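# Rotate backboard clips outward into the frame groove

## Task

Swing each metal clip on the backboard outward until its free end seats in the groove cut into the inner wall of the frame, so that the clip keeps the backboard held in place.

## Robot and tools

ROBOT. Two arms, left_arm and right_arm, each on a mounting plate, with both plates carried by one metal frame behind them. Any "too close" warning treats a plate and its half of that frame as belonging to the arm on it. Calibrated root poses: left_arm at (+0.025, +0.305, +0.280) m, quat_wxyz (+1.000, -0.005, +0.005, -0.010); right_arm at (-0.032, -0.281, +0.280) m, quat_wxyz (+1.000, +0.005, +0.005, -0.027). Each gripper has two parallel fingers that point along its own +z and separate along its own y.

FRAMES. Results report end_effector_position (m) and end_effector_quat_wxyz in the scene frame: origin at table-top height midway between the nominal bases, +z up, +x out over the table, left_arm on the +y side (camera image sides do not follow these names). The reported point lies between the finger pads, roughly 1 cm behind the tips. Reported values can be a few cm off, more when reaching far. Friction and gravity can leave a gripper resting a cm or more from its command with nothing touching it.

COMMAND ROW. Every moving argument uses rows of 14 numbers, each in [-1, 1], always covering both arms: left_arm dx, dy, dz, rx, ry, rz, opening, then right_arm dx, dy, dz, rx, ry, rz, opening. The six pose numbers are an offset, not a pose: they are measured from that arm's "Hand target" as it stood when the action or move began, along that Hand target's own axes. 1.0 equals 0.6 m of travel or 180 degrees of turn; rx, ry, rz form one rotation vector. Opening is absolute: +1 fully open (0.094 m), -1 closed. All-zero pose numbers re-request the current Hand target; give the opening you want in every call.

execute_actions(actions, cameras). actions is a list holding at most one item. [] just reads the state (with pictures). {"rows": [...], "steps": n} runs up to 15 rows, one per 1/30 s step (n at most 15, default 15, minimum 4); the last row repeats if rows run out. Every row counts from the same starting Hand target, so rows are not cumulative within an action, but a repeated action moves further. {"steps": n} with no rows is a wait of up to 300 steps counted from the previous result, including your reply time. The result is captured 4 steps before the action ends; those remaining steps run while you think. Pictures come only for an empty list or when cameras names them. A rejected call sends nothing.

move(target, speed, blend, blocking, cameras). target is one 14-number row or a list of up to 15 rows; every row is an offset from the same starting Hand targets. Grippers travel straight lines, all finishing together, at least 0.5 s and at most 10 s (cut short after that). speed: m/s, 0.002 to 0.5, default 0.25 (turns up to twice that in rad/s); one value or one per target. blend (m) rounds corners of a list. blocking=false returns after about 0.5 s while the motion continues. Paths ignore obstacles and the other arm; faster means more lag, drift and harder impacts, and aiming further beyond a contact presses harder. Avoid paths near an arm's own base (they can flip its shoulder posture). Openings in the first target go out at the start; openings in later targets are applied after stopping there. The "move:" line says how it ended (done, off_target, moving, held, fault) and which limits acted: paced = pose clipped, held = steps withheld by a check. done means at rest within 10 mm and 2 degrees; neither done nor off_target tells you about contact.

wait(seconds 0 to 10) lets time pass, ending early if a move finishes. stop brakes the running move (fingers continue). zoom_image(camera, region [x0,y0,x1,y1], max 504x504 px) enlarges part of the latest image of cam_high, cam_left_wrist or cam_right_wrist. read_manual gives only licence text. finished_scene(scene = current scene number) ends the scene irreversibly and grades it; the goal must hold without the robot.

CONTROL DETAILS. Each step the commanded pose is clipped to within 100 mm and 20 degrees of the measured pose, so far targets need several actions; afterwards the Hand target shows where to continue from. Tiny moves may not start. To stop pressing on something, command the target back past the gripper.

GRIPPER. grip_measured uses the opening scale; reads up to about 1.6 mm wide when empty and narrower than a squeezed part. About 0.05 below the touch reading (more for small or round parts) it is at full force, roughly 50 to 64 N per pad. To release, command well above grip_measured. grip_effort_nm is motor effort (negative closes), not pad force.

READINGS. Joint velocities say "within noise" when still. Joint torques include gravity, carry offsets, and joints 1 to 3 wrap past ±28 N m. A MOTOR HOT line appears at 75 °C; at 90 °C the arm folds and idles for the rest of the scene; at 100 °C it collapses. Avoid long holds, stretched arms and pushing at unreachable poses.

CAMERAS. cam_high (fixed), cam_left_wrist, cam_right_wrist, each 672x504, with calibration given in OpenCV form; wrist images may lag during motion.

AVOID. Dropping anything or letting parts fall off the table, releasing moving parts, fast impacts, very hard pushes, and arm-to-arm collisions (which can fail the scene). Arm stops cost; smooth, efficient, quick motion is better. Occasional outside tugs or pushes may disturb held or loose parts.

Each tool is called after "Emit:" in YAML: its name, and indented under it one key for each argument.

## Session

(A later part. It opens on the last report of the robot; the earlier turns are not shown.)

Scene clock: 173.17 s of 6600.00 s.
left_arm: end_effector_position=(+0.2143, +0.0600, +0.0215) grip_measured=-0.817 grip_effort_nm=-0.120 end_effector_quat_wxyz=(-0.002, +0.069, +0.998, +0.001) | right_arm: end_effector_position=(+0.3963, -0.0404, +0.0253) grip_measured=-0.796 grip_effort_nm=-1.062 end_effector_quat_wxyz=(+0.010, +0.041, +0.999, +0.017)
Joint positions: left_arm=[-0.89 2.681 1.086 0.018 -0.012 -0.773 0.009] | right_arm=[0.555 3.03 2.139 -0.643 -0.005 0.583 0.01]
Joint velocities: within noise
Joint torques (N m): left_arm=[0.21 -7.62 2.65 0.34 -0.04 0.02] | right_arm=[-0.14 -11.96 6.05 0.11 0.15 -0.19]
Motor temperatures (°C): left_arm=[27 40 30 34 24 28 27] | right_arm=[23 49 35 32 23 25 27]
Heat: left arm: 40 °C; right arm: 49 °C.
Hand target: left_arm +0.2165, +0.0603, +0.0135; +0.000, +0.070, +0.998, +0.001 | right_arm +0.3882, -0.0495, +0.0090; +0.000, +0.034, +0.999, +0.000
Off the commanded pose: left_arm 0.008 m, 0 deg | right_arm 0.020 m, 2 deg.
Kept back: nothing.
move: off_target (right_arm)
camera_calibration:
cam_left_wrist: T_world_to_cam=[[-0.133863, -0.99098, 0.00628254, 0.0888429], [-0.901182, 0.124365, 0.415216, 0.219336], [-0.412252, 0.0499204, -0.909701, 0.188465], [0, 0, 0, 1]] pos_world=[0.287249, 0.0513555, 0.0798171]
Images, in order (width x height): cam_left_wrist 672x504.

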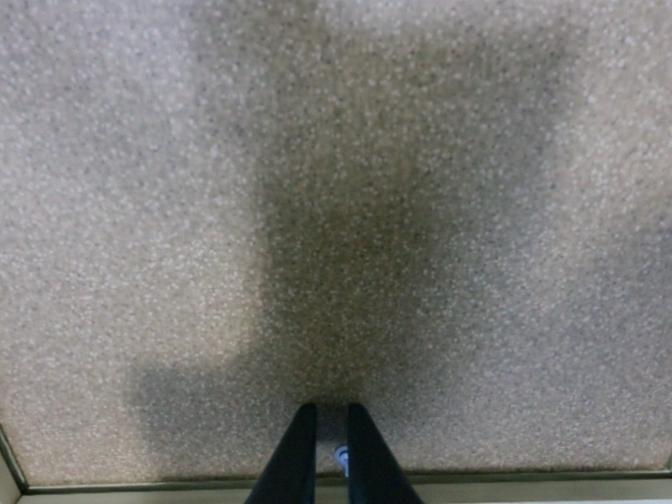

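Emit:
move:
  target: [0,0,0,0,0,0,-0.55,0,0,0,0,0,0,-0.8]
  speed: 0.05
  cameras: ["cam_left_wrist"]

Emit:
zoom_image:
  camera: "cam_left_wrist"
  region: [232, 304, 432, 504]

Scene clock: 174.10 s of 6600.00 s.
left_arm: end_effector_position=(+0.2156, +0.0575, +0.0216) grip_measured=-0.553 grip_effort_nm=0.159 end_effector_quat_wxyz=(-0.001, +0.069, +0.998, -0.003) | right_arm: end_effector_position=(+0.3963, -0.0404, +0.0253) grip_measured=-0.796 grip_effort_nm=-1.072 end_effector_quat_wxyz=(+0.010, +0.041, +0.999, +0.017)
Joint positions: left_arm=[-0.89 2.681 1.091 0.02 -0.009 -0.773 0.021] | right_arm=[0.555 3.03 2.139 -0.643 -0.005 0.583 0.01]
Joint velocities: within noise
Joint torques (N m): left_arm=[0.17 -7.68 2.33 0.34 -0.07 0.02] | right_arm=[-0.03 -12.15 6.13 0.15 0.18 -0.18]
Motor temperatures (°C): left_arm=[27 40 30 34 24 28 27] | right_arm=[23 49 35 32 23 25 27]
Heat: left arm: 40 °C; right arm: 49 °C.
Hand target: left_arm +0.2165, +0.0602, +0.0135; +0.000, +0.070, +0.998, +0.000 | right_arm +0.3882, -0.0495, +0.0090; +0.000, +0.034, +0.999, +0.000
Off the commanded pose: left_arm 0.009 m, 0 deg | right_arm 0.020 m, 2 deg.
Kept back: nothing.
move: off_target (right_arm)
camera_calibration:
cam_left_wrist: T_world_to_cam=[[-0.133796, -0.990931, 0.0124625, 0.0864696], [-0.90187, 0.126964, 0.412929, 0.220766], [-0.410766, 0.0440086, -0.910678, 0.189301], [0, 0, 0, 1]] pos_world=[0.28843, 0.0493251, 0.0801539]
Images, in order (width x height): cam_left_wrist 672x504.

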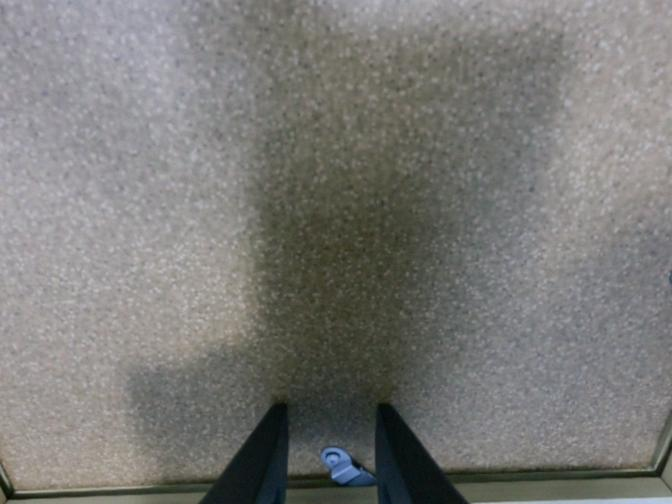

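Scaled by 2.520 from the camera's 672x504 image, which has a finer 960x720 frame.

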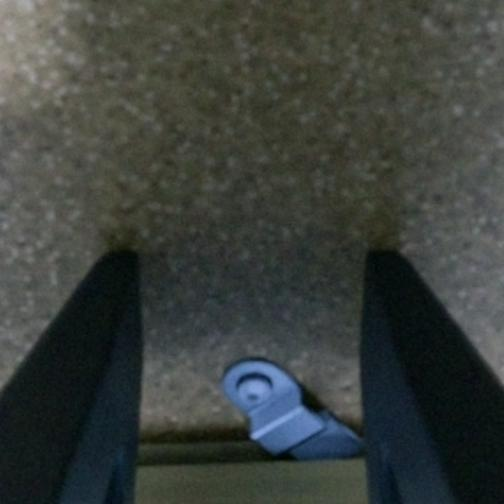

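Emit:
move:
  target: [0.014,0,-0.004,0,0,0,-0.55,0,0,0,0,0,0,-0.8]
  speed: 0.03
  cameras: ["cam_left_wrist"]

Emit:
zoom_image:
  camera: "cam_left_wrist"
  region: [232, 304, 432, 504]

Scene clock: 175.20 s of 6600.00 s.
left_arm: end_effector_position=(+0.2142, +0.0570, +0.0213) grip_measured=-0.552 grip_effort_nm=0.159 end_effector_quat_wxyz=(+0.003, +0.070, +0.998, -0.003) | right_arm: end_effector_position=(+0.3963, -0.0404, +0.0253) grip_measured=-0.796 grip_effort_nm=-1.077 end_effector_quat_wxyz=(+0.010, +0.041, +0.999, +0.017)
Joint positions: left_arm=[-0.897 2.681 1.085 0.031 -0.014 -0.777 0.021] | right_arm=[0.555 3.03 2.139 -0.643 -0.005 0.583 0.01]
Joint velocities: within noise
Joint torques (N m): left_arm=[-0.73 -8.81 0.5 0.4 -0.02 -0.11] | right_arm=[0.03 -11.92 5.98 0.12 0.16 -0.17]
Motor temperatures (°C): left_arm=[27 40 30 34 24 28 27] | right_arm=[23 49 35 32 23 25 27]
Heat: left arm: 40 °C; right arm: 49 °C.
Hand target: left_arm +0.2082, +0.0613, +0.0159; +0.000, +0.070, +0.998, +0.000 | right_arm +0.3882, -0.0495, +0.0090; +0.000, +0.034, +0.999, +0.000
Off the commanded pose: left_arm 0.009 m, 0 deg | right_arm 0.020 m, 2 deg.
Kept back: nothing.
move: off_target (right_arm)
camera_calibration:
cam_left_wrist: T_world_to_cam=[[-0.136814, -0.990518, 0.0124816, 0.0863732], [-0.904141, 0.130011, 0.406971, 0.220134], [-0.404735, 0.0443941, -0.913356, 0.187194], [0, 0, 0, 1]] pos_world=[0.286613, 0.048624, 0.0803084]
Images, in order (width x height): cam_left_wrist 672x504.

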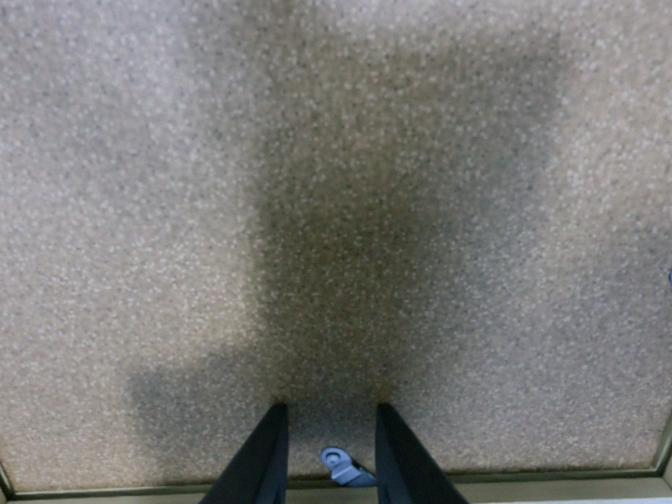

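Scaled by 2.520 from the camera's 672x504 image, which has a finer 960x720 frame.

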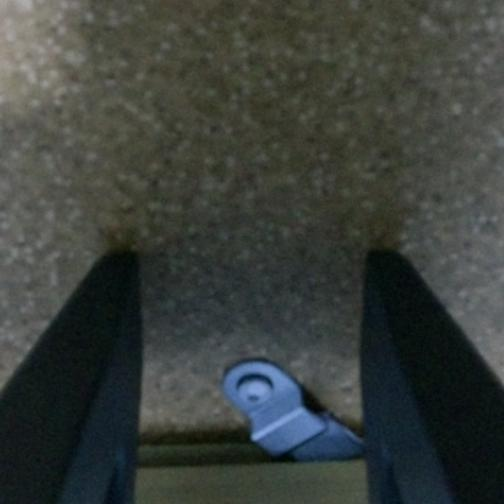

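Emit:
move:
  target: [0,0,-0.008,0,0,0,-0.55,0,0,0,0,0,0,-0.8]
  speed: 0.03
  cameras: ["cam_left_wrist"]

Emit:
zoom_image:
  camera: "cam_left_wrist"
  region: [232, 304, 432, 504]

Scene clock: 176.13 s of 6600.00 s.
left_arm: end_effector_position=(+0.2140, +0.0573, +0.0214) grip_measured=-0.552 grip_effort_nm=0.154 end_effector_quat_wxyz=(+0.004, +0.070, +0.998, -0.005) | right_arm: end_effector_position=(+0.3963, -0.0404, +0.0253) grip_measured=-0.796 grip_effort_nm=-1.072 end_effector_quat_wxyz=(+0.010, +0.041, +0.999, +0.017)
Joint positions: left_arm=[-0.897 2.68 1.078 0.041 -0.014 -0.778 0.021] | right_arm=[0.555 3.03 2.139 -0.643 -0.005 0.583 0.01]
Joint velocities: within noise
Joint torques (N m): left_arm=[-0.75 -10.21 0.25 0.24 -0.02 -0.11] | right_arm=[-0.06 -11.85 5.9 0.11 0.13 -0.15]
Motor temperatures (°C): left_arm=[27 40 30 34 24 28 27] | right_arm=[23 49 35 32 23 25 27]
Heat: left arm: 40 °C; right arm: 49 °C.
Hand target: left_arm +0.2082, +0.0614, +0.0207; +0.000, +0.070, +0.998, +0.001 | right_arm +0.3882, -0.0495, +0.0090; +0.000, +0.034, +0.999, +0.000
Off the commanded pose: left_arm 0.007 m, 1 deg | right_arm 0.020 m, 2 deg.
Kept back: nothing.
move: off_target (right_arm)
camera_calibration:
cam_left_wrist: T_world_to_cam=[[-0.136034, -0.99058, 0.0157048, 0.0863743], [-0.905592, 0.13076, 0.403491, 0.220313], [-0.401743, 0.0406664, -0.914849, 0.186823], [0, 0, 0, 1]] pos_world=[0.286319, 0.049155, 0.0806641]
Images, in order (width x height): cam_left_wrist 672x504.

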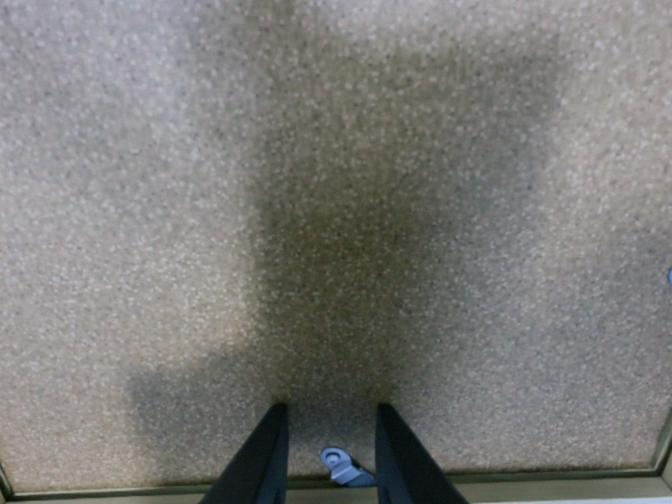

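Scaled by 2.520 from the camera's 672x504 image, which has a finer 960x720 frame.

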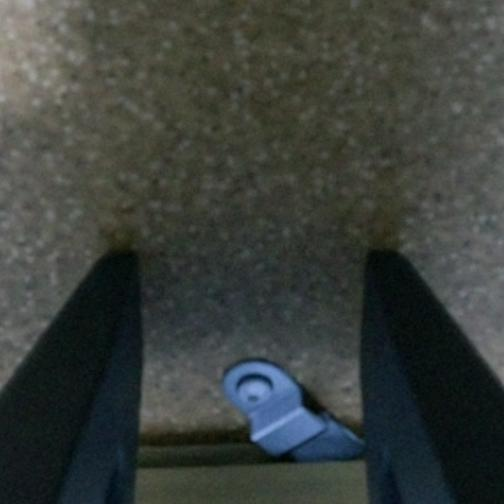

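Emit:
move:
  target: [0,0,-0.04,0,0.085,0,-0.5,0,0,0,0,0,0,-0.8]
  speed: 0.08
  cameras: ["cam_left_wrist"]

Emit:
zoom_image:
  camera: "cam_left_wrist"
  region: [232, 304, 432, 504]

Scene clock: 179.10 s of 6600.00 s.
left_arm: end_effector_position=(+0.2049, +0.0646, +0.0418) grip_measured=-0.502 grip_effort_nm=0.154 end_effector_quat_wxyz=(-0.131, +0.068, +0.989, +0.014) | right_arm: end_effector_position=(+0.3963, -0.0404, +0.0253) grip_measured=-0.796 grip_effort_nm=-1.062 end_effector_quat_wxyz=(+0.010, +0.041, +0.999, +0.017)
Joint positions: left_arm=[-0.812 2.679 1.252 -0.356 0.147 -0.681 0.023] | right_arm=[0.555 3.03 2.139 -0.643 -0.005 0.583 0.01]
Joint velocities: within noise
Joint torques (N m): left_arm=[0.2 -11.19 2.86 -0.23 0.15 0.03] | right_arm=[-0.02 -12.07 6.15 0.1 0.17 -0.19]
Motor temperatures (°C): left_arm=[27 40 30 34 24 28 27] | right_arm=[23 49 35 32 23 25 27]
Heat: left arm: 40 °C; right arm: 49 °C.
Hand target: left_arm +0.2081, +0.0615, +0.0447; -0.133, +0.069, +0.989, +0.010 | right_arm +0.3882, -0.0495, +0.0090; +0.000, +0.034, +0.999, +0.000
Off the commanded pose: left_arm 0.005 m, 1 deg | right_arm 0.020 m, 2 deg.
Kept back: nothing.
move: off_target (right_arm)
camera_calibration:
cam_left_wrist: T_world_to_cam=[[-0.133465, -0.991045, -0.00418405, 0.0924683], [-0.765454, 0.100401, 0.63561, 0.166349], [-0.629498, 0.0880343, -0.771999, 0.239146], [0, 0, 0, 1]] pos_world=[0.290216, 0.0538856, 0.0792745]
Images, in order (width x height): cam_left_wrist 672x504.

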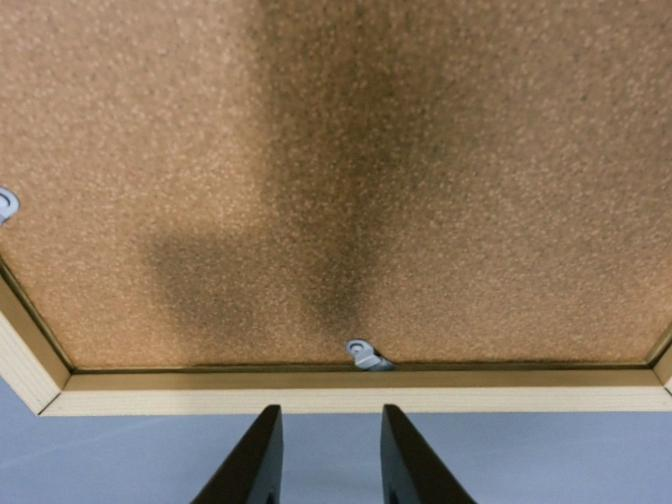

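Scaled by 2.520 from the camera's 672x504 image, which has a finer 960x720 frame.

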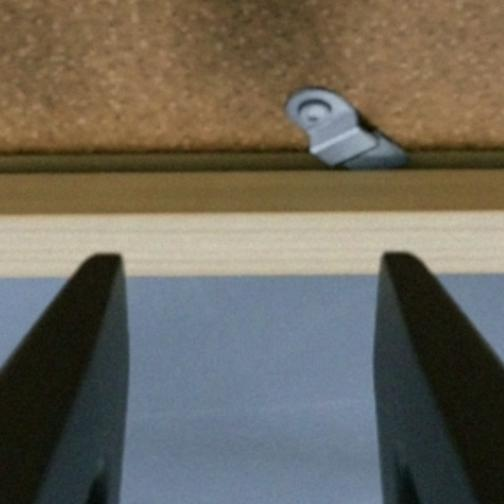

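Emit:
move:
  target: [-0.0172,-0.005,0.0127,0,0,0,-0.42,0,0,0,0,0,0,-0.8]
  speed: 0.05
  cameras: ["cam_left_wrist"]

Emit:
zoom_image:
  camera: "cam_left_wrist"
  region: [232, 304, 432, 504]

Scene clock: 180.23 s of 6600.00 s.
left_arm: end_effector_position=(+0.2157, +0.0551, +0.0421) grip_measured=-0.423 grip_effort_nm=0.159 end_effector_quat_wxyz=(-0.123, +0.069, +0.990, +0.005) | right_arm: end_effector_position=(+0.3963, -0.0404, +0.0253) grip_measured=-0.796 grip_effort_nm=-1.072 end_effector_quat_wxyz=(+0.010, +0.041, +0.999, +0.017)
Joint positions: left_arm=[-0.807 2.686 1.292 -0.364 0.147 -0.676 0.027] | right_arm=[0.555 3.03 2.139 -0.643 -0.005 0.584 0.01]
Joint velocities: within noise
Joint torques (N m): left_arm=[0.23 -9.43 2.86 -0.18 0.15 0.02] | right_arm=[0.18 -14.89 5.39 0.13 0.03 -0.04]
Motor temperatures (°C): left_arm=[27 40 30 34 24 28 27] | right_arm=[23 49 35 32 23 25 27]
Heat: left arm: 40 °C; right arm: 49 °C.
Hand target: left_arm +0.2130, +0.0588, +0.0381; -0.132, +0.069, +0.989, +0.009 (last step not sent: back at the drive's target) | right_arm +0.3963, -0.0404, +0.0253; +0.010, +0.041, +0.999, +0.017 (last step not sent: back at the drive's target)
Off the commanded pose: left_arm 0.008 m, 1 deg | right_arm 0.020 m, 2 deg.
Kept back: nothing.
move: held (left_arm; a check stopped the path), held (right_arm); limits=held
pose unreachable (left arm): on one or more control steps of this call this arm could not follow its commanded pose, so it was not sent that pose on those steps. On the call's last step it was still not sent that pose. It may still have moved: this result reports where it is.
cause: moving toward the commanded pose would bring a part of the arm too close to another arm (this arm's wrist (the part past joint 4) and the right arm's wrist (the part past joint 4), along the way the arms are being sent, or toward where that arm still pushes).
pose unreachable (right arm): on one or more control steps of this call this arm could not follow its commanded pose, so it was not sent that pose on those steps. On the call's last step it was still not sent that pose. It may still have moved: this result reports where it is.
cause: moving toward the commanded pose would bring a part of the arm too close to another arm (this arm's wrist (the part past joint 4) and the left arm's wrist (the part past joint 4), along the way the arms are being sent, or toward where that arm still pushes).
camera_calibration:
cam_left_wrist: T_world_to_cam=[[-0.132887, -0.991045, 0.0131009, 0.0835884], [-0.77522, 0.112165, 0.621653, 0.177415], [-0.617556, 0.0724535, -0.783183, 0.245762], [0, 0, 0, 1]] pos_world=[0.300415, 0.0451338, 0.0810908]
Images, in order (width x height): cam_left_wrist 672x504.

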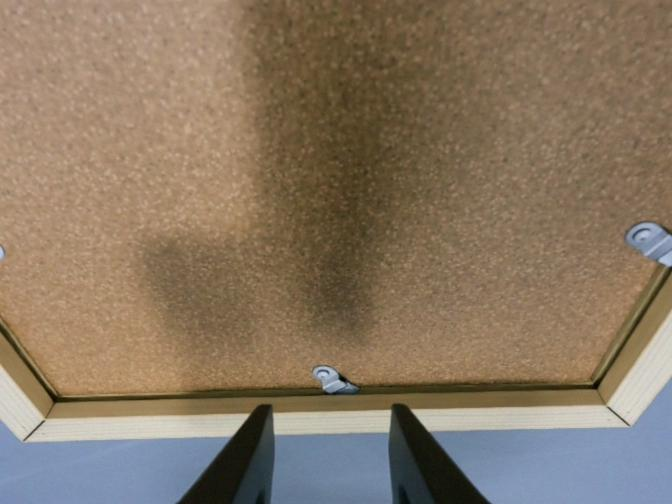

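Scaled by 2.520 from the camera's 672x504 image, which has a finer 960x720 frame.

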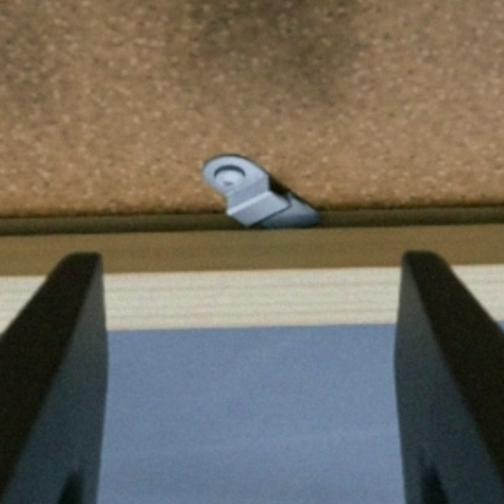

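Emit:
move:
  target: [0,0,-0.01,0,0,0,-0.42,0,0,0,0,0,0,-0.2]
  speed: 0.05
  cameras: []

Emit:
move:
  target: [0,0,0,0,0,0,-0.42,0,0,-0.2,0,0,0,-0.2]
  speed: 0.12
  cameras: []

Emit:
move:
  target: [0,0,0,0,0,0,-0.42,0.1,-0.3,-0.05,0,0,0,-0.2]
  speed: 0.25
  cameras: ["cam_left_wrist","cam_high"]

Scene clock: 181.27 s of 6600.00 s.
left_arm: end_effector_position=(+0.2134, +0.0575, +0.0426) grip_measured=-0.423 grip_effort_nm=0.159 end_effector_quat_wxyz=(-0.128, +0.069, +0.989, +0.009) | right_arm: end_effector_position=(+0.3964, -0.0406, +0.0253) grip_measured=-0.202 grip_effort_nm=0.061 end_effector_quat_wxyz=(+0.010, +0.042, +0.999, +0.017)
Joint positions: left_arm=[-0.807 2.687 1.292 -0.377 0.147 -0.673 0.027] | right_arm=[0.554 3.03 2.139 -0.643 -0.005 0.584 0.038]
Joint velocities: within noise
Joint torques (N m): left_arm=[0.43 -11 2.5 -0.22 0.14 0.02] | right_arm=[0.21 -15.1 5.16 0.13 0 -0.03]
Motor temperatures (°C): left_arm=[27 40 30 34 24 28 27] | right_arm=[23 49 35 32 23 25 27]
Heat: left arm: 40 °C; right arm: 49 °C.
Hand target: left_arm +0.2146, +0.0586, +0.0438; -0.132, +0.069, +0.989, +0.009 | right_arm +0.3963, -0.0405, +0.0253; +0.010, +0.041, +0.999, +0.017
Off the commanded pose: left_arm 0.002 m, 1 deg | right_arm 0.000 m, 0 deg.
held back during your reply time or a wait (left arm), on 1 control step: a part of the arm was too close to another arm, or the arm's last command would have brought one too close.
Kept back: nothing.
move: done
No camera images: "cameras" was empty.

Scene clock: 182.23 s of 6600.00 s.
left_arm: end_effector_position=(+0.2133, +0.0577, +0.0427) grip_measured=-0.423 grip_effort_nm=0.159 end_effector_quat_wxyz=(-0.128, +0.070, +0.989, +0.010) | right_arm: end_effector_position=(+0.4015, -0.0387, +0.0880) grip_measured=-0.202 grip_effort_nm=0.056 end_effector_quat_wxyz=(+0.020, +0.042, +0.999, +0.023)
Joint positions: left_arm=[-0.807 2.687 1.292 -0.378 0.147 -0.673 0.027] | right_arm=[0.554 2.84 2.014 -0.684 -0.005 0.584 0.038]
Joint velocities: within noise
Joint torques (N m): left_arm=[0.43 -11.02 2.51 -0.21 0.14 0.02] | right_arm=[0.01 -14.22 5.5 0.19 0 0.02]
Motor temperatures (°C): left_arm=[27 40 30 34 24 28 27] | right_arm=[23 50 35 32 23 25 27]
Heat: left arm: 40 °C; right arm: 50 °C.
Hand target: left_arm +0.2145, +0.0587, +0.0438; -0.132, +0.069, +0.989, +0.009 | right_arm +0.3984, -0.0403, +0.0839; +0.015, +0.042, +0.999, +0.020 (not the last commanded pose)
Off the commanded pose: left_arm 0.002 m, 0 deg | right_arm 0.058 m, 1 deg.
Kept back: nothing.
move: held (right_arm; a check stopped the path); limits=held
pose unreachable (left arm): on one or more control steps of this call this arm could not follow its commanded pose, so it was not sent that pose on those steps. It may still have moved: this result reports where it is.
cause: moving toward the commanded pose would bring a part of the arm too close to another arm (this arm's wrist (the part past joint 4) and the right arm's gripper housing, along the way the arms are being sent, or toward where that arm still pushes).
pose unreachable (right arm): on one or more control steps of this call this arm could not follow its commanded pose, so it was not sent that pose on those steps. It may still have moved: this result reports where it is.
cause: moving toward the commanded pose would bring a part of the arm too close to another arm (this arm's gripper housing and the left arm's wrist (the part past joint 4), along the way the arms are being sent, or toward where that arm still pushes).
No camera images: "cameras" was empty.

Scene clock: 183.70 s of 6600.00 s.
left_arm: end_effector_position=(+0.2132, +0.0578, +0.0427) grip_measured=-0.423 grip_effort_nm=0.159 end_effector_quat_wxyz=(-0.128, +0.070, +0.989, +0.010) | right_arm: end_effector_position=(+0.3181, -0.2196, +0.0967) grip_measured=-0.202 grip_effort_nm=0.051 end_effector_quat_wxyz=(+0.003, +0.048, +0.999, +0.013)
Joint positions: left_arm=[-0.807 2.687 1.292 -0.379 0.147 -0.673 0.027] | right_arm=[0.212 2.458 1.179 -0.273 -0.012 0.255 0.038]
Joint velocities: within noise
Joint torques (N m): left_arm=[0.42 -11.02 2.55 -0.21 0.14 0.02] | right_arm=[0.32 -13.63 2.67 0.2 -0.04 -0.11]
Motor temperatures (°C): left_arm=[27 40 30 34 24 28 26] | right_arm=[23 50 35 32 23 25 27]
Heat: left arm: 40 °C; right arm: 50 °C.
Hand target: left_arm +0.2145, +0.0587, +0.0438; -0.132, +0.069, +0.989, +0.009 | right_arm +0.3230, -0.2156, +0.1048; +0.016, +0.042, +0.999, +0.020
Off the commanded pose: left_arm 0.002 m, 0 deg | right_arm 0.010 m, 2 deg.
Kept back: nothing.
move: done; limits=held
pose unreachable (left arm): on one or more control steps of this call this arm could not follow its commanded pose, so it was not sent that pose on those steps. It may still have moved: this result reports where it is.
cause: moving toward the commanded pose would bring a part of the arm too close to another arm (this arm's wrist (the part past joint 4) and the right arm's gripper housing, along the way the arms are being sent, or toward where that arm still pushes).
camera_calibration:
cam_left_wrist: T_world_to_cam=[[-0.135564, -0.990759, 0.00427167, 0.0868476], [-0.768551, 0.107878, 0.630627, 0.173286], [-0.625261, 0.0822071, -0.776074, 0.245279], [0, 0, 0, 1]] pos_world=[0.298315, 0.0471877, 0.0807047]
Images, in order (width x height): cam_high 672x504, cam_left_wrist 672x504.

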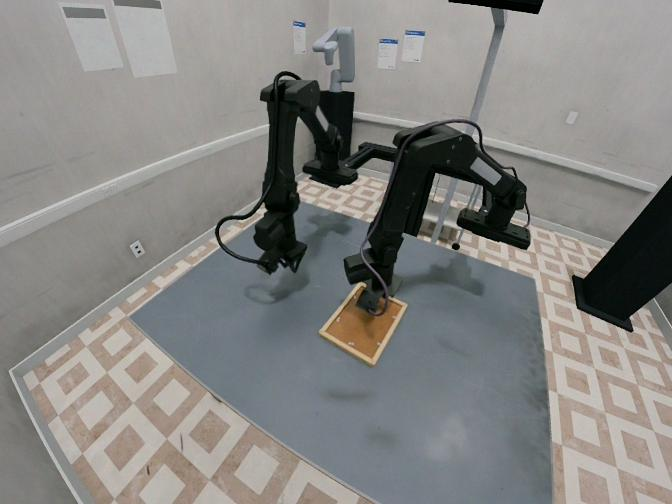

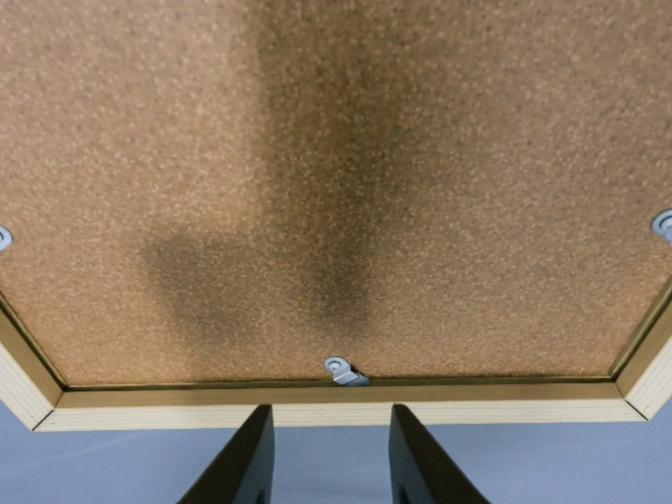

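Emit:
move:
  target: [-0.0122,0,0.0262,0,0,0,-0.42,0,0,0,0,0,0,-0.2]
  speed: 0.04
  cameras: ["cam_left_wrist"]

Emit:
zoom_image:
  camera: "cam_left_wrist"
  region: [232, 304, 432, 504]

Scene clock: 184.73 s of 6600.00 s.
left_arm: end_effector_position=(+0.2145, +0.0598, +0.0312) grip_measured=-0.423 grip_effort_nm=0.159 end_effector_quat_wxyz=(-0.133, +0.068, +0.989, +0.013) | right_arm: end_effector_position=(+0.3187, -0.2195, +0.0967) grip_measured=-0.202 grip_effort_nm=0.051 end_effector_quat_wxyz=(+0.004, +0.047, +0.999, +0.013)
Joint positions: left_arm=[-0.799 2.732 1.325 -0.379 0.147 -0.667 0.027] | right_arm=[0.212 2.458 1.179 -0.271 -0.012 0.253 0.038]
Joint velocities: within noise
Joint torques (N m): left_arm=[0.27 -9.66 3.22 -0.07 0.12 0.03] | right_arm=[0.4 -13.56 2.58 0.2 -0.06 -0.03]
Motor temperatures (°C): left_arm=[27 40 30 34 24 28 26] | right_arm=[23 50 35 32 23 25 27]
Heat: left arm: 40 °C; right arm: 50 °C.
Hand target: left_arm +0.2176, +0.0581, +0.0268; -0.132, +0.069, +0.989, +0.009 | right_arm +0.3230, -0.2156, +0.1048; +0.016, +0.042, +0.999, +0.020
Off the commanded pose: left_arm 0.006 m, 0 deg | right_arm 0.010 m, 2 deg.
Kept back: nothing.
move: done
camera_calibration:
cam_left_wrist: T_world_to_cam=[[-0.133259, -0.991079, -0.00205983, 0.0887525], [-0.763329, 0.10131, 0.638017, 0.1804], [-0.632117, 0.0865935, -0.77002, 0.238031], [0, 0, 0, 1]] pos_world=[0.299995, 0.0490725, 0.0683732]
Images, in order (width x height): cam_left_wrist 672x504.

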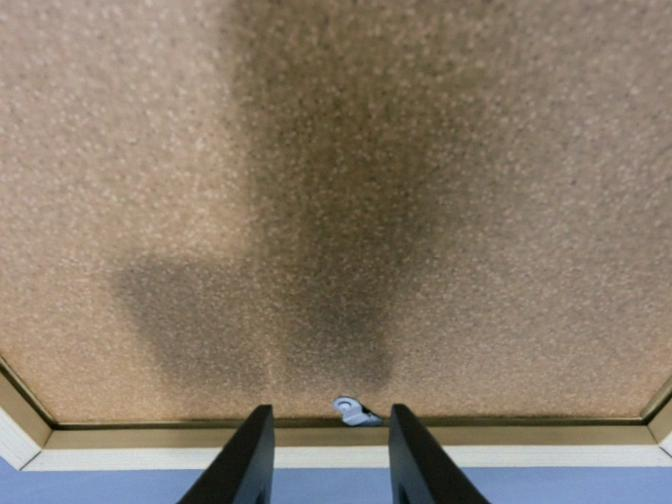

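Scaled by 2.520 from the camera's 672x504 image, which has a finer 960x720 frame.

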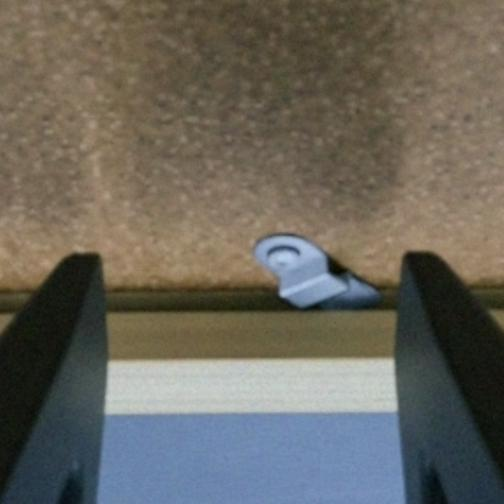

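Emit:
move:
  target: [-0.0033,-0.006,0.0105,0,0,0,-0.42,0,0,0,0,0,0,-0.2]
  speed: 0.04
  cameras: ["cam_left_wrist"]

Emit:
zoom_image:
  camera: "cam_left_wrist"
  region: [232, 304, 432, 504]

Scene clock: 185.67 s of 6600.00 s.
left_arm: end_effector_position=(+0.2168, +0.0572, +0.0251) grip_measured=-0.423 grip_effort_nm=0.159 end_effector_quat_wxyz=(-0.132, +0.068, +0.989, +0.013) | right_arm: end_effector_position=(+0.3187, -0.2195, +0.0967) grip_measured=-0.202 grip_effort_nm=0.046 end_effector_quat_wxyz=(+0.004, +0.047, +0.999, +0.013)
Joint positions: left_arm=[-0.799 2.757 1.352 -0.379 0.147 -0.667 0.027] | right_arm=[0.212 2.458 1.179 -0.271 -0.012 0.253 0.038]
Joint velocities: within noise
Joint torques (N m): left_arm=[-0.28 -9.65 3.11 -0.05 0.15 -0.05] | right_arm=[0.29 -13.65 2.7 0.21 -0.09 -0.11]
Motor temperatures (°C): left_arm=[27 40 30 34 24 28 26] | right_arm=[23 50 35 32 23 25 27]
Heat: left arm: 40 °C; right arm: 50 °C.
Hand target: left_arm +0.2173, +0.0545, +0.0202; -0.132, +0.069, +0.989, +0.009 | right_arm +0.3230, -0.2156, +0.1048; +0.016, +0.042, +0.999, +0.020
Off the commanded pose: left_arm 0.006 m, 0 deg | right_arm 0.010 m, 2 deg.
Kept back: nothing.
move: done
camera_calibration:
cam_left_wrist: T_world_to_cam=[[-0.133231, -0.991085, -0.000852831, 0.0864404], [-0.764162, 0.102178, 0.63688, 0.186441], [-0.631115, 0.0855037, -0.770962, 0.234938], [0, 0, 0, 1]] pos_world=[0.30226, 0.0465317, 0.0624616]
Images, in order (width x height): cam_left_wrist 672x504.

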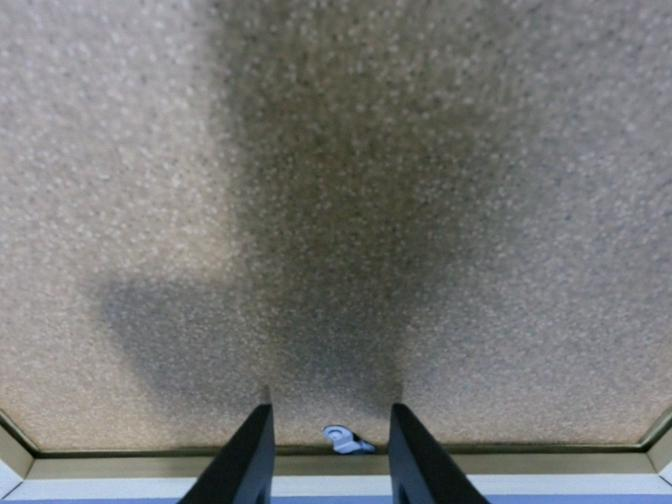

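Scaled by 2.520 from the camera's 672x504 image, which has a finer 960x720 frame.

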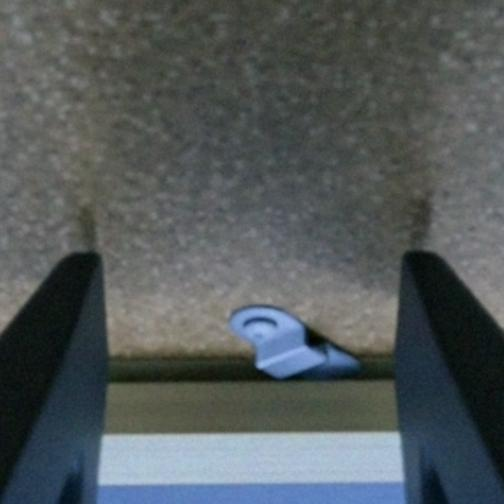

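Emit:
move:
  target: [0.001,0,0.006,0,0,0,-0.42,0,0,0,0,0,0,-0.2]
  speed: 0.04
  cameras: ["cam_left_wrist"]

Emit:
zoom_image:
  camera: "cam_left_wrist"
  region: [232, 304, 432, 504]

Scene clock: 186.60 s of 6600.00 s.
left_arm: end_effector_position=(+0.2156, +0.0584, +0.0233) grip_measured=-0.423 grip_effort_nm=0.159 end_effector_quat_wxyz=(-0.133, +0.068, +0.989, +0.014) | right_arm: end_effector_position=(+0.3187, -0.2194, +0.0967) grip_measured=-0.202 grip_effort_nm=0.051 end_effector_quat_wxyz=(+0.004, +0.047, +0.999, +0.013)
Joint positions: left_arm=[-0.799 2.764 1.352 -0.377 0.148 -0.667 0.027] | right_arm=[0.212 2.458 1.179 -0.271 -0.012 0.253 0.038]
Joint velocities: within noise
Joint torques (N m): left_arm=[-0.51 -9.28 3.11 0.02 0.14 -0.07] | right_arm=[0.49 -13.7 2.7 0.21 -0.12 -0.11]
Motor temperatures (°C): left_arm=[27 40 30 34 24 28 26] | right_arm=[23 50 35 32 23 25 27]
Heat: left arm: 40 °C; right arm: 50 °C.
Hand target: left_arm +0.2159, +0.0547, +0.0169; -0.132, +0.069, +0.989, +0.009 | right_arm +0.3230, -0.2156, +0.1048; +0.016, +0.042, +0.999, +0.020
Off the commanded pose: left_arm 0.007 m, 1 deg | right_arm 0.010 m, 2 deg.
Kept back: nothing.
move: done
camera_calibration:
cam_left_wrist: T_world_to_cam=[[-0.133208, -0.991084, -0.002979, 0.0875076], [-0.762328, 0.10054, 0.639334, 0.186207], [-0.633334, 0.0874352, -0.768923, 0.232908], [0, 0, 0, 1]] pos_world=[0.301116, 0.0476418, 0.0603003]
Images, in order (width x height): cam_left_wrist 672x504.

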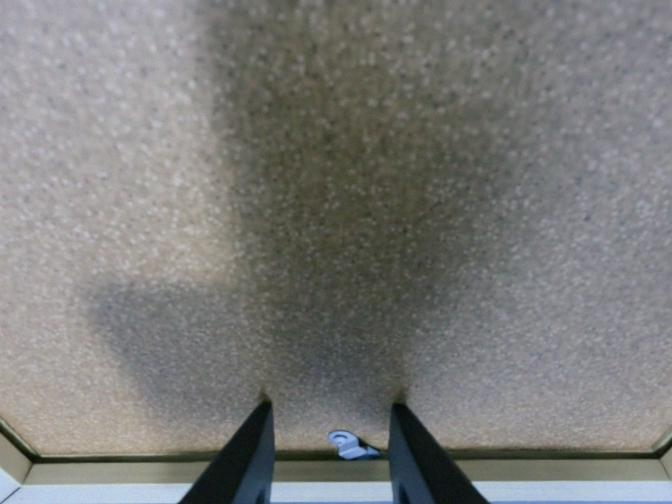

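Scaled by 2.520 from the camera's 672x504 image, which has a finer 960x720 frame.

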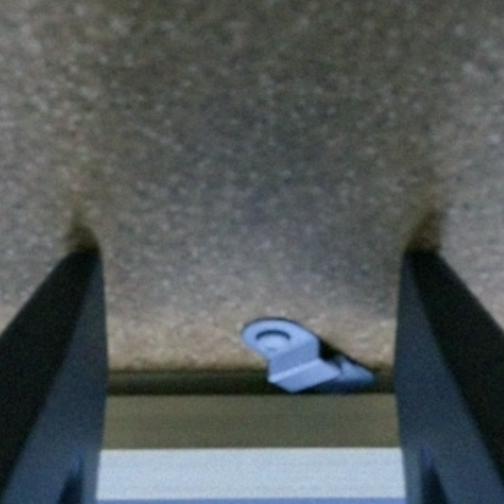

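Emit:
move:
  target: [0,-0.005,0.006,0,0,0,-0.42,0,0,0,0,0,0,-0.2]
  speed: 0.04
  cameras: ["cam_left_wrist"]

Emit:
zoom_image:
  camera: "cam_left_wrist"
  region: [232, 304, 432, 504]

Scene clock: 187.53 s of 6600.00 s.
left_arm: end_effector_position=(+0.2158, +0.0563, +0.0230) grip_measured=-0.423 grip_effort_nm=0.159 end_effector_quat_wxyz=(-0.134, +0.068, +0.988, +0.013) | right_arm: end_effector_position=(+0.3187, -0.2194, +0.0967) grip_measured=-0.202 grip_effort_nm=0.046 end_effector_quat_wxyz=(+0.004, +0.047, +0.999, +0.013)
Joint positions: left_arm=[-0.801 2.768 1.363 -0.384 0.15 -0.669 0.027] | right_arm=[0.212 2.458 1.179 -0.271 -0.012 0.253 0.038]
Joint velocities: within noise
Joint torques (N m): left_arm=[-0.94 -8.54 3.29 0.09 0.14 -0.11] | right_arm=[0.27 -13.64 2.62 0.23 -0.06 -0.06]
Motor temperatures (°C): left_arm=[27 40 30 34 24 28 26] | right_arm=[23 51 34 32 23 25 27]
Heat: left arm: 40 °C; right arm: 51 °C.
Hand target: left_arm +0.2144, +0.0519, +0.0134; -0.132, +0.069, +0.989, +0.009 | right_arm +0.3230, -0.2156, +0.1048; +0.016, +0.042, +0.999, +0.020
Off the commanded pose: left_arm 0.011 m, 1 deg | right_arm 0.010 m, 2 deg.
Kept back: nothing.
move: off_target (left_arm)
camera_calibration:
cam_left_wrist: T_world_to_cam=[[-0.133925, -0.990989, -0.00212266, 0.0856184], [-0.760934, 0.101462, 0.640847, 0.18638], [-0.634857, 0.0874406, -0.767666, 0.233329], [0, 0, 0, 1]] pos_world=[0.30142, 0.045534, 0.0598592]
Images, in order (width x height): cam_left_wrist 672x504.

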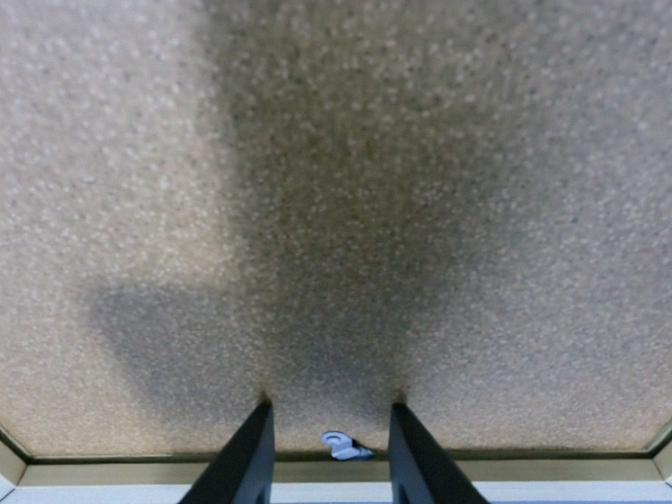

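Scaled by 2.520 from the camera's 672x504 image, which has a finer 960x720 frame.

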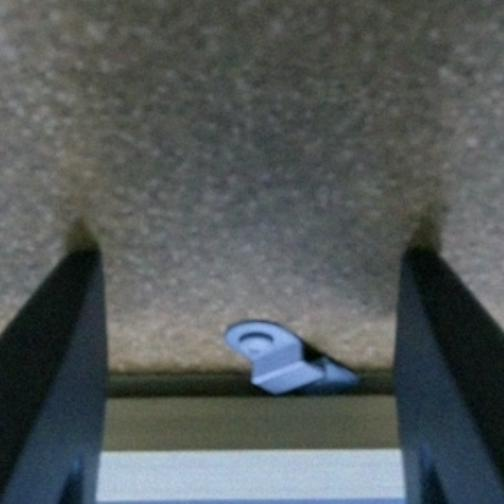

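Emit:
move:
  target: [0,0,0,0,0,0,-0.65,0,0,0,0,0,0,-0.2]
  speed: 0.04
  cameras: ["cam_left_wrist"]

Emit:
zoom_image:
  camera: "cam_left_wrist"
  region: [232, 304, 432, 504]

Emit:
move:
  target: [0,0,0,0,0,0,-0.75,0,0,0,0,0,0,-0.2]
  speed: 0.04
  cameras: ["cam_left_wrist"]

Emit:
zoom_image:
  camera: "cam_left_wrist"
  region: [232, 304, 432, 504]

Scene clock: 188.47 s of 6600.00 s.
left_arm: end_effector_position=(+0.2153, +0.0539, +0.0230) grip_measured=-0.647 grip_effort_nm=-0.115 end_effector_quat_wxyz=(-0.135, +0.069, +0.988, +0.011) | right_arm: end_effector_position=(+0.3187, -0.2194, +0.0967) grip_measured=-0.202 grip_effort_nm=0.056 end_effector_quat_wxyz=(+0.004, +0.047, +0.999, +0.013)
Joint positions: left_arm=[-0.805 2.768 1.366 -0.382 0.155 -0.671 0.017] | right_arm=[0.212 2.458 1.179 -0.271 -0.012 0.253 0.038]
Joint velocities: within noise
Joint torques (N m): left_arm=[-0.68 -8.61 3.07 0.09 0.09 -0.11] | right_arm=[0.46 -13.46 2.58 0.22 -0.12 -0.06]
Motor temperatures (°C): left_arm=[27 40 30 34 24 28 26] | right_arm=[23 51 34 31 23 25 27]
Heat: left arm: 40 °C; right arm: 51 °C.
Hand target: left_arm +0.2143, +0.0520, +0.0134; -0.132, +0.069, +0.989, +0.009 | right_arm +0.3230, -0.2156, +0.1048; +0.016, +0.042, +0.999, +0.020
Off the commanded pose: left_arm 0.010 m, 0 deg | right_arm 0.010 m, 2 deg.
Kept back: nothing.
move: done
camera_calibration:
cam_left_wrist: T_world_to_cam=[[-0.134324, -0.99093, 0.00383702, 0.0831346], [-0.760168, 0.105526, 0.641099, 0.185837], [-0.635689, 0.0831985, -0.767448, 0.233573], [0, 0, 0, 1]] pos_world=[0.300915, 0.0433369, 0.0597961]
Images, in order (width x height): cam_left_wrist 672x504.

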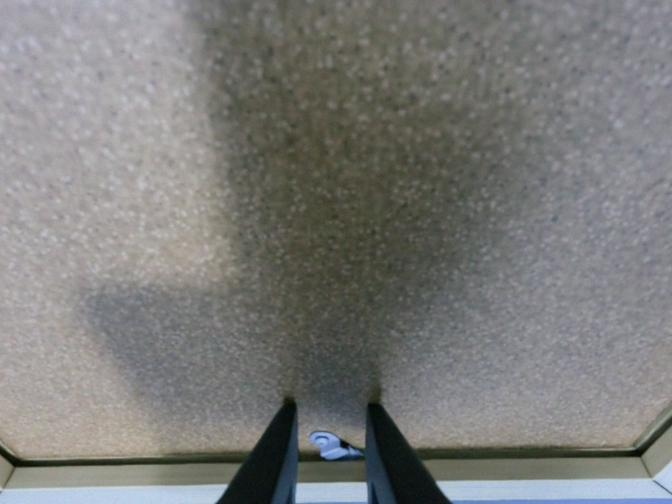

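Scaled by 2.520 from the camera's 672x504 image, which has a finer 960x720 frame.

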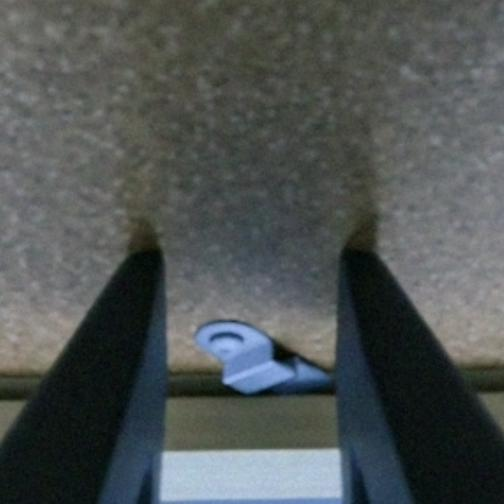

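Scene clock: 189.17 s of 6600.00 s.
left_arm: end_effector_position=(+0.2151, +0.0535, +0.0230) grip_measured=-0.747 grip_effort_nm=-0.120 end_effector_quat_wxyz=(-0.135, +0.069, +0.988, +0.010) | right_arm: end_effector_position=(+0.3187, -0.2194, +0.0967) grip_measured=-0.202 grip_effort_nm=0.061 end_effector_quat_wxyz=(+0.004, +0.047, +0.999, +0.013)
Joint positions: left_arm=[-0.805 2.768 1.366 -0.381 0.157 -0.671 0.012] | right_arm=[0.212 2.458 1.179 -0.271 -0.012 0.253 0.038]
Joint velocities: within noise
Joint torques (N m): left_arm=[-0.68 -8.58 3.08 0.08 0.06 -0.11] | right_arm=[0.43 -13.39 2.69 0.22 -0.08 -0.07]
Motor temperatures (°C): left_arm=[27 40 30 34 24 28 26] | right_arm=[23 51 34 31 23 25 27]
Heat: left arm: 40 °C; right arm: 51 °C.
Hand target: left_arm +0.2144, +0.0519, +0.0134; -0.132, +0.069, +0.989, +0.009 | right_arm +0.3230, -0.2156, +0.1048; +0.016, +0.042, +0.999, +0.020
Off the commanded pose: left_arm 0.010 m, 0 deg | right_arm 0.010 m, 2 deg.
Kept back: nothing.
move: done
camera_calibration:
cam_left_wrist: T_world_to_cam=[[-0.13437, -0.990916, 0.00547306, 0.0826906], [-0.759793, 0.106572, 0.641371, 0.185609], [-0.636128, 0.0820229, -0.767211, 0.233661], [0, 0, 0, 1]] pos_world=[0.300774, 0.0429932, 0.0597701]
Images, in order (width x height): cam_left_wrist 672x504.

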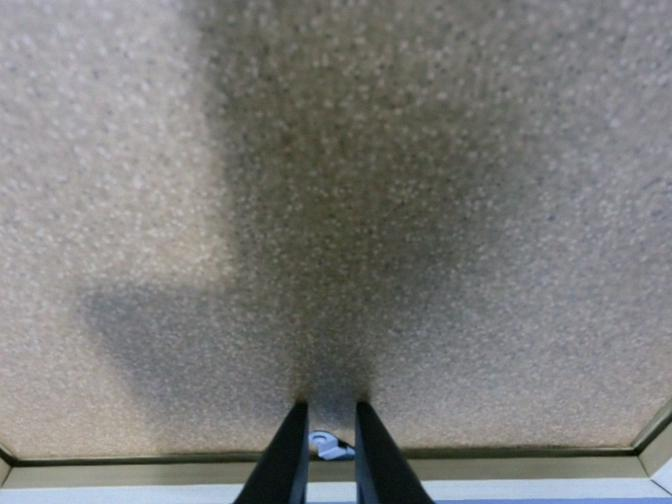

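Scaled by 2.520 from the camera's 672x504 image, which has a finer 960x720 frame.

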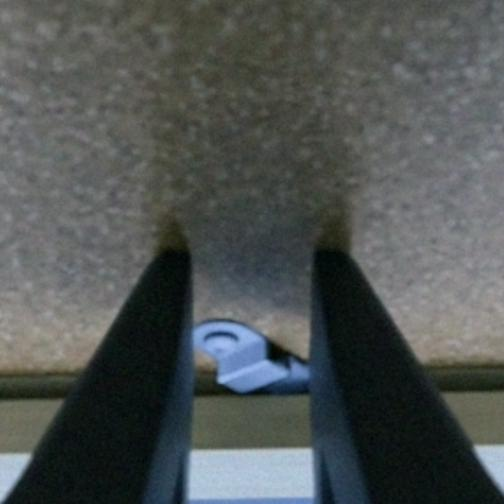

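Emit:
move:
  target: [0,0,0,0,0,0,-0.81,0,0,0,0,0,0,-0.2]
  speed: 0.04
  cameras: ["cam_left_wrist"]

Emit:
zoom_image:
  camera: "cam_left_wrist"
  region: [232, 304, 432, 504]

Emit:
move:
  target: [0,0,0,0,0,0,-0.87,0,0,0,0,0,0,-0.2]
  speed: 0.04
  cameras: ["cam_left_wrist"]

Emit:
zoom_image:
  camera: "cam_left_wrist"
  region: [232, 304, 432, 504]

Scene clock: 190.13 s of 6600.00 s.
left_arm: end_effector_position=(+0.2151, +0.0535, +0.0230) grip_measured=-0.807 grip_effort_nm=-0.120 end_effector_quat_wxyz=(-0.135, +0.069, +0.988, +0.010) | right_arm: end_effector_position=(+0.3187, -0.2194, +0.0967) grip_measured=-0.202 grip_effort_nm=0.061 end_effector_quat_wxyz=(+0.004, +0.047, +0.999, +0.013)
Joint positions: left_arm=[-0.805 2.768 1.366 -0.381 0.157 -0.671 0.009] | right_arm=[0.212 2.458 1.179 -0.271 -0.012 0.253 0.038]
Joint velocities: within noise
Joint torques (N m): left_arm=[-0.66 -8.59 3.07 0.08 0.06 -0.11] | right_arm=[0.49 -13.44 2.58 0.27 -0.07 -0.07]
Motor temperatures (°C): left_arm=[27 40 30 34 24 28 26] | right_arm=[23 51 34 31 23 25 27]
Heat: left arm: 40 °C; right arm: 51 °C.
Hand target: left_arm +0.2143, +0.0519, +0.0134; -0.132, +0.069, +0.989, +0.009 | right_arm +0.3230, -0.2156, +0.1048; +0.016, +0.042, +0.999, +0.020
Off the commanded pose: left_arm 0.010 m, 0 deg | right_arm 0.010 m, 2 deg.
Kept back: nothing.
move: done
camera_calibration:
cam_left_wrist: T_world_to_cam=[[-0.134289, -0.990925, 0.00575981, 0.0826139], [-0.759625, 0.106673, 0.641553, 0.185525], [-0.636346, 0.0817784, -0.767057, 0.233699], [0, 0, 0, 1]] pos_world=[0.300737, 0.0429622, 0.0597605]
Images, in order (width x height): cam_left_wrist 672x504.

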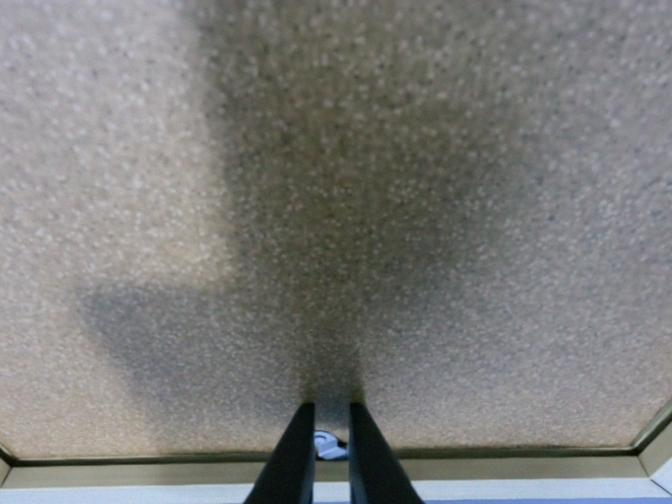

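Scaled by 2.520 from the camera's 672x504 image, which has a finer 960x720 frame.

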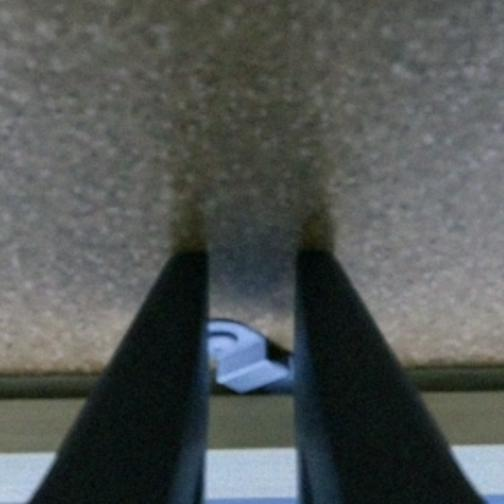

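Scene clock: 190.83 s of 6600.00 s.
left_arm: end_effector_position=(+0.2150, +0.0534, +0.0230) grip_measured=-0.867 grip_effort_nm=-0.120 end_effector_quat_wxyz=(-0.135, +0.069, +0.988, +0.009) | right_arm: end_effector_position=(+0.3187, -0.2194, +0.0967) grip_measured=-0.202 grip_effort_nm=0.056 end_effector_quat_wxyz=(+0.004, +0.047, +0.999, +0.013)
Joint positions: left_arm=[-0.805 2.768 1.366 -0.381 0.158 -0.671 0.006] | right_arm=[0.212 2.458 1.179 -0.271 -0.012 0.253 0.038]
Joint velocities: within noise
Joint torques (N m): left_arm=[-0.66 -8.59 3.08 0.08 0.06 -0.1] | right_arm=[0.38 -13.41 2.59 0.23 -0.03 -0.08]
Motor temperatures (°C): left_arm=[27 40 30 34 24 28 26] | right_arm=[23 51 34 31 23 25 27]
Heat: left arm: 40 °C; right arm: 51 °C.
Hand target: left_arm +0.2143, +0.0519, +0.0134; -0.132, +0.069, +0.989, +0.009 | right_arm +0.3230, -0.2156, +0.1048; +0.016, +0.042, +0.999, +0.020
Off the commanded pose: left_arm 0.010 m, 0 deg | right_arm 0.010 m, 2 deg.
Kept back: nothing.
move: done
camera_calibration:
cam_left_wrist: T_world_to_cam=[[-0.134208, -0.990935, 0.00604654, 0.0825372], [-0.759458, 0.106773, 0.641735, 0.185441], [-0.636563, 0.0815339, -0.766903, 0.233738], [0, 0, 0, 1]] pos_world=[0.300701, 0.0429313, 0.059751]
Images, in order (width x height): cam_left_wrist 672x504.

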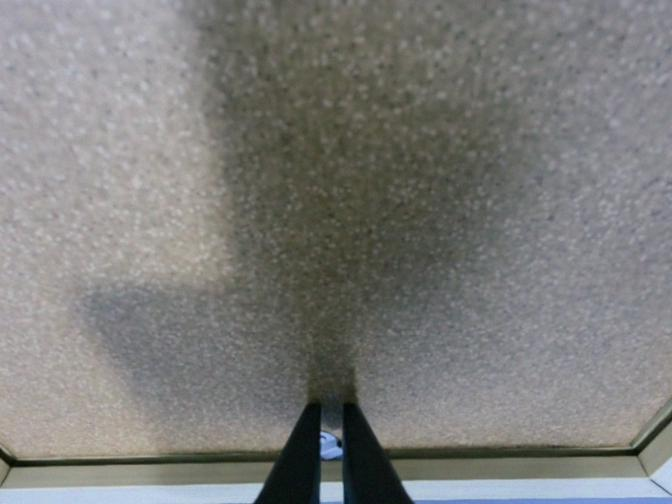

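Scaled by 2.520 from the camera's 672x504 image, which has a finer 960x720 frame.

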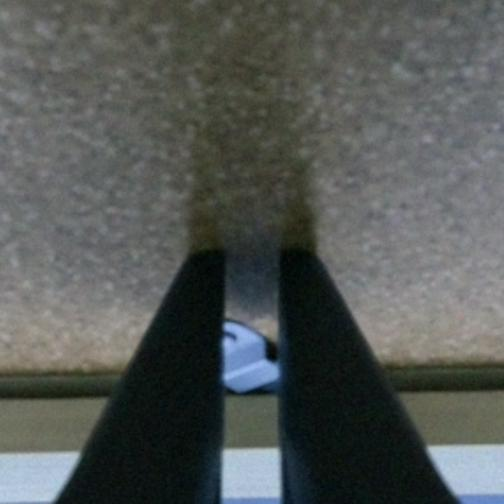

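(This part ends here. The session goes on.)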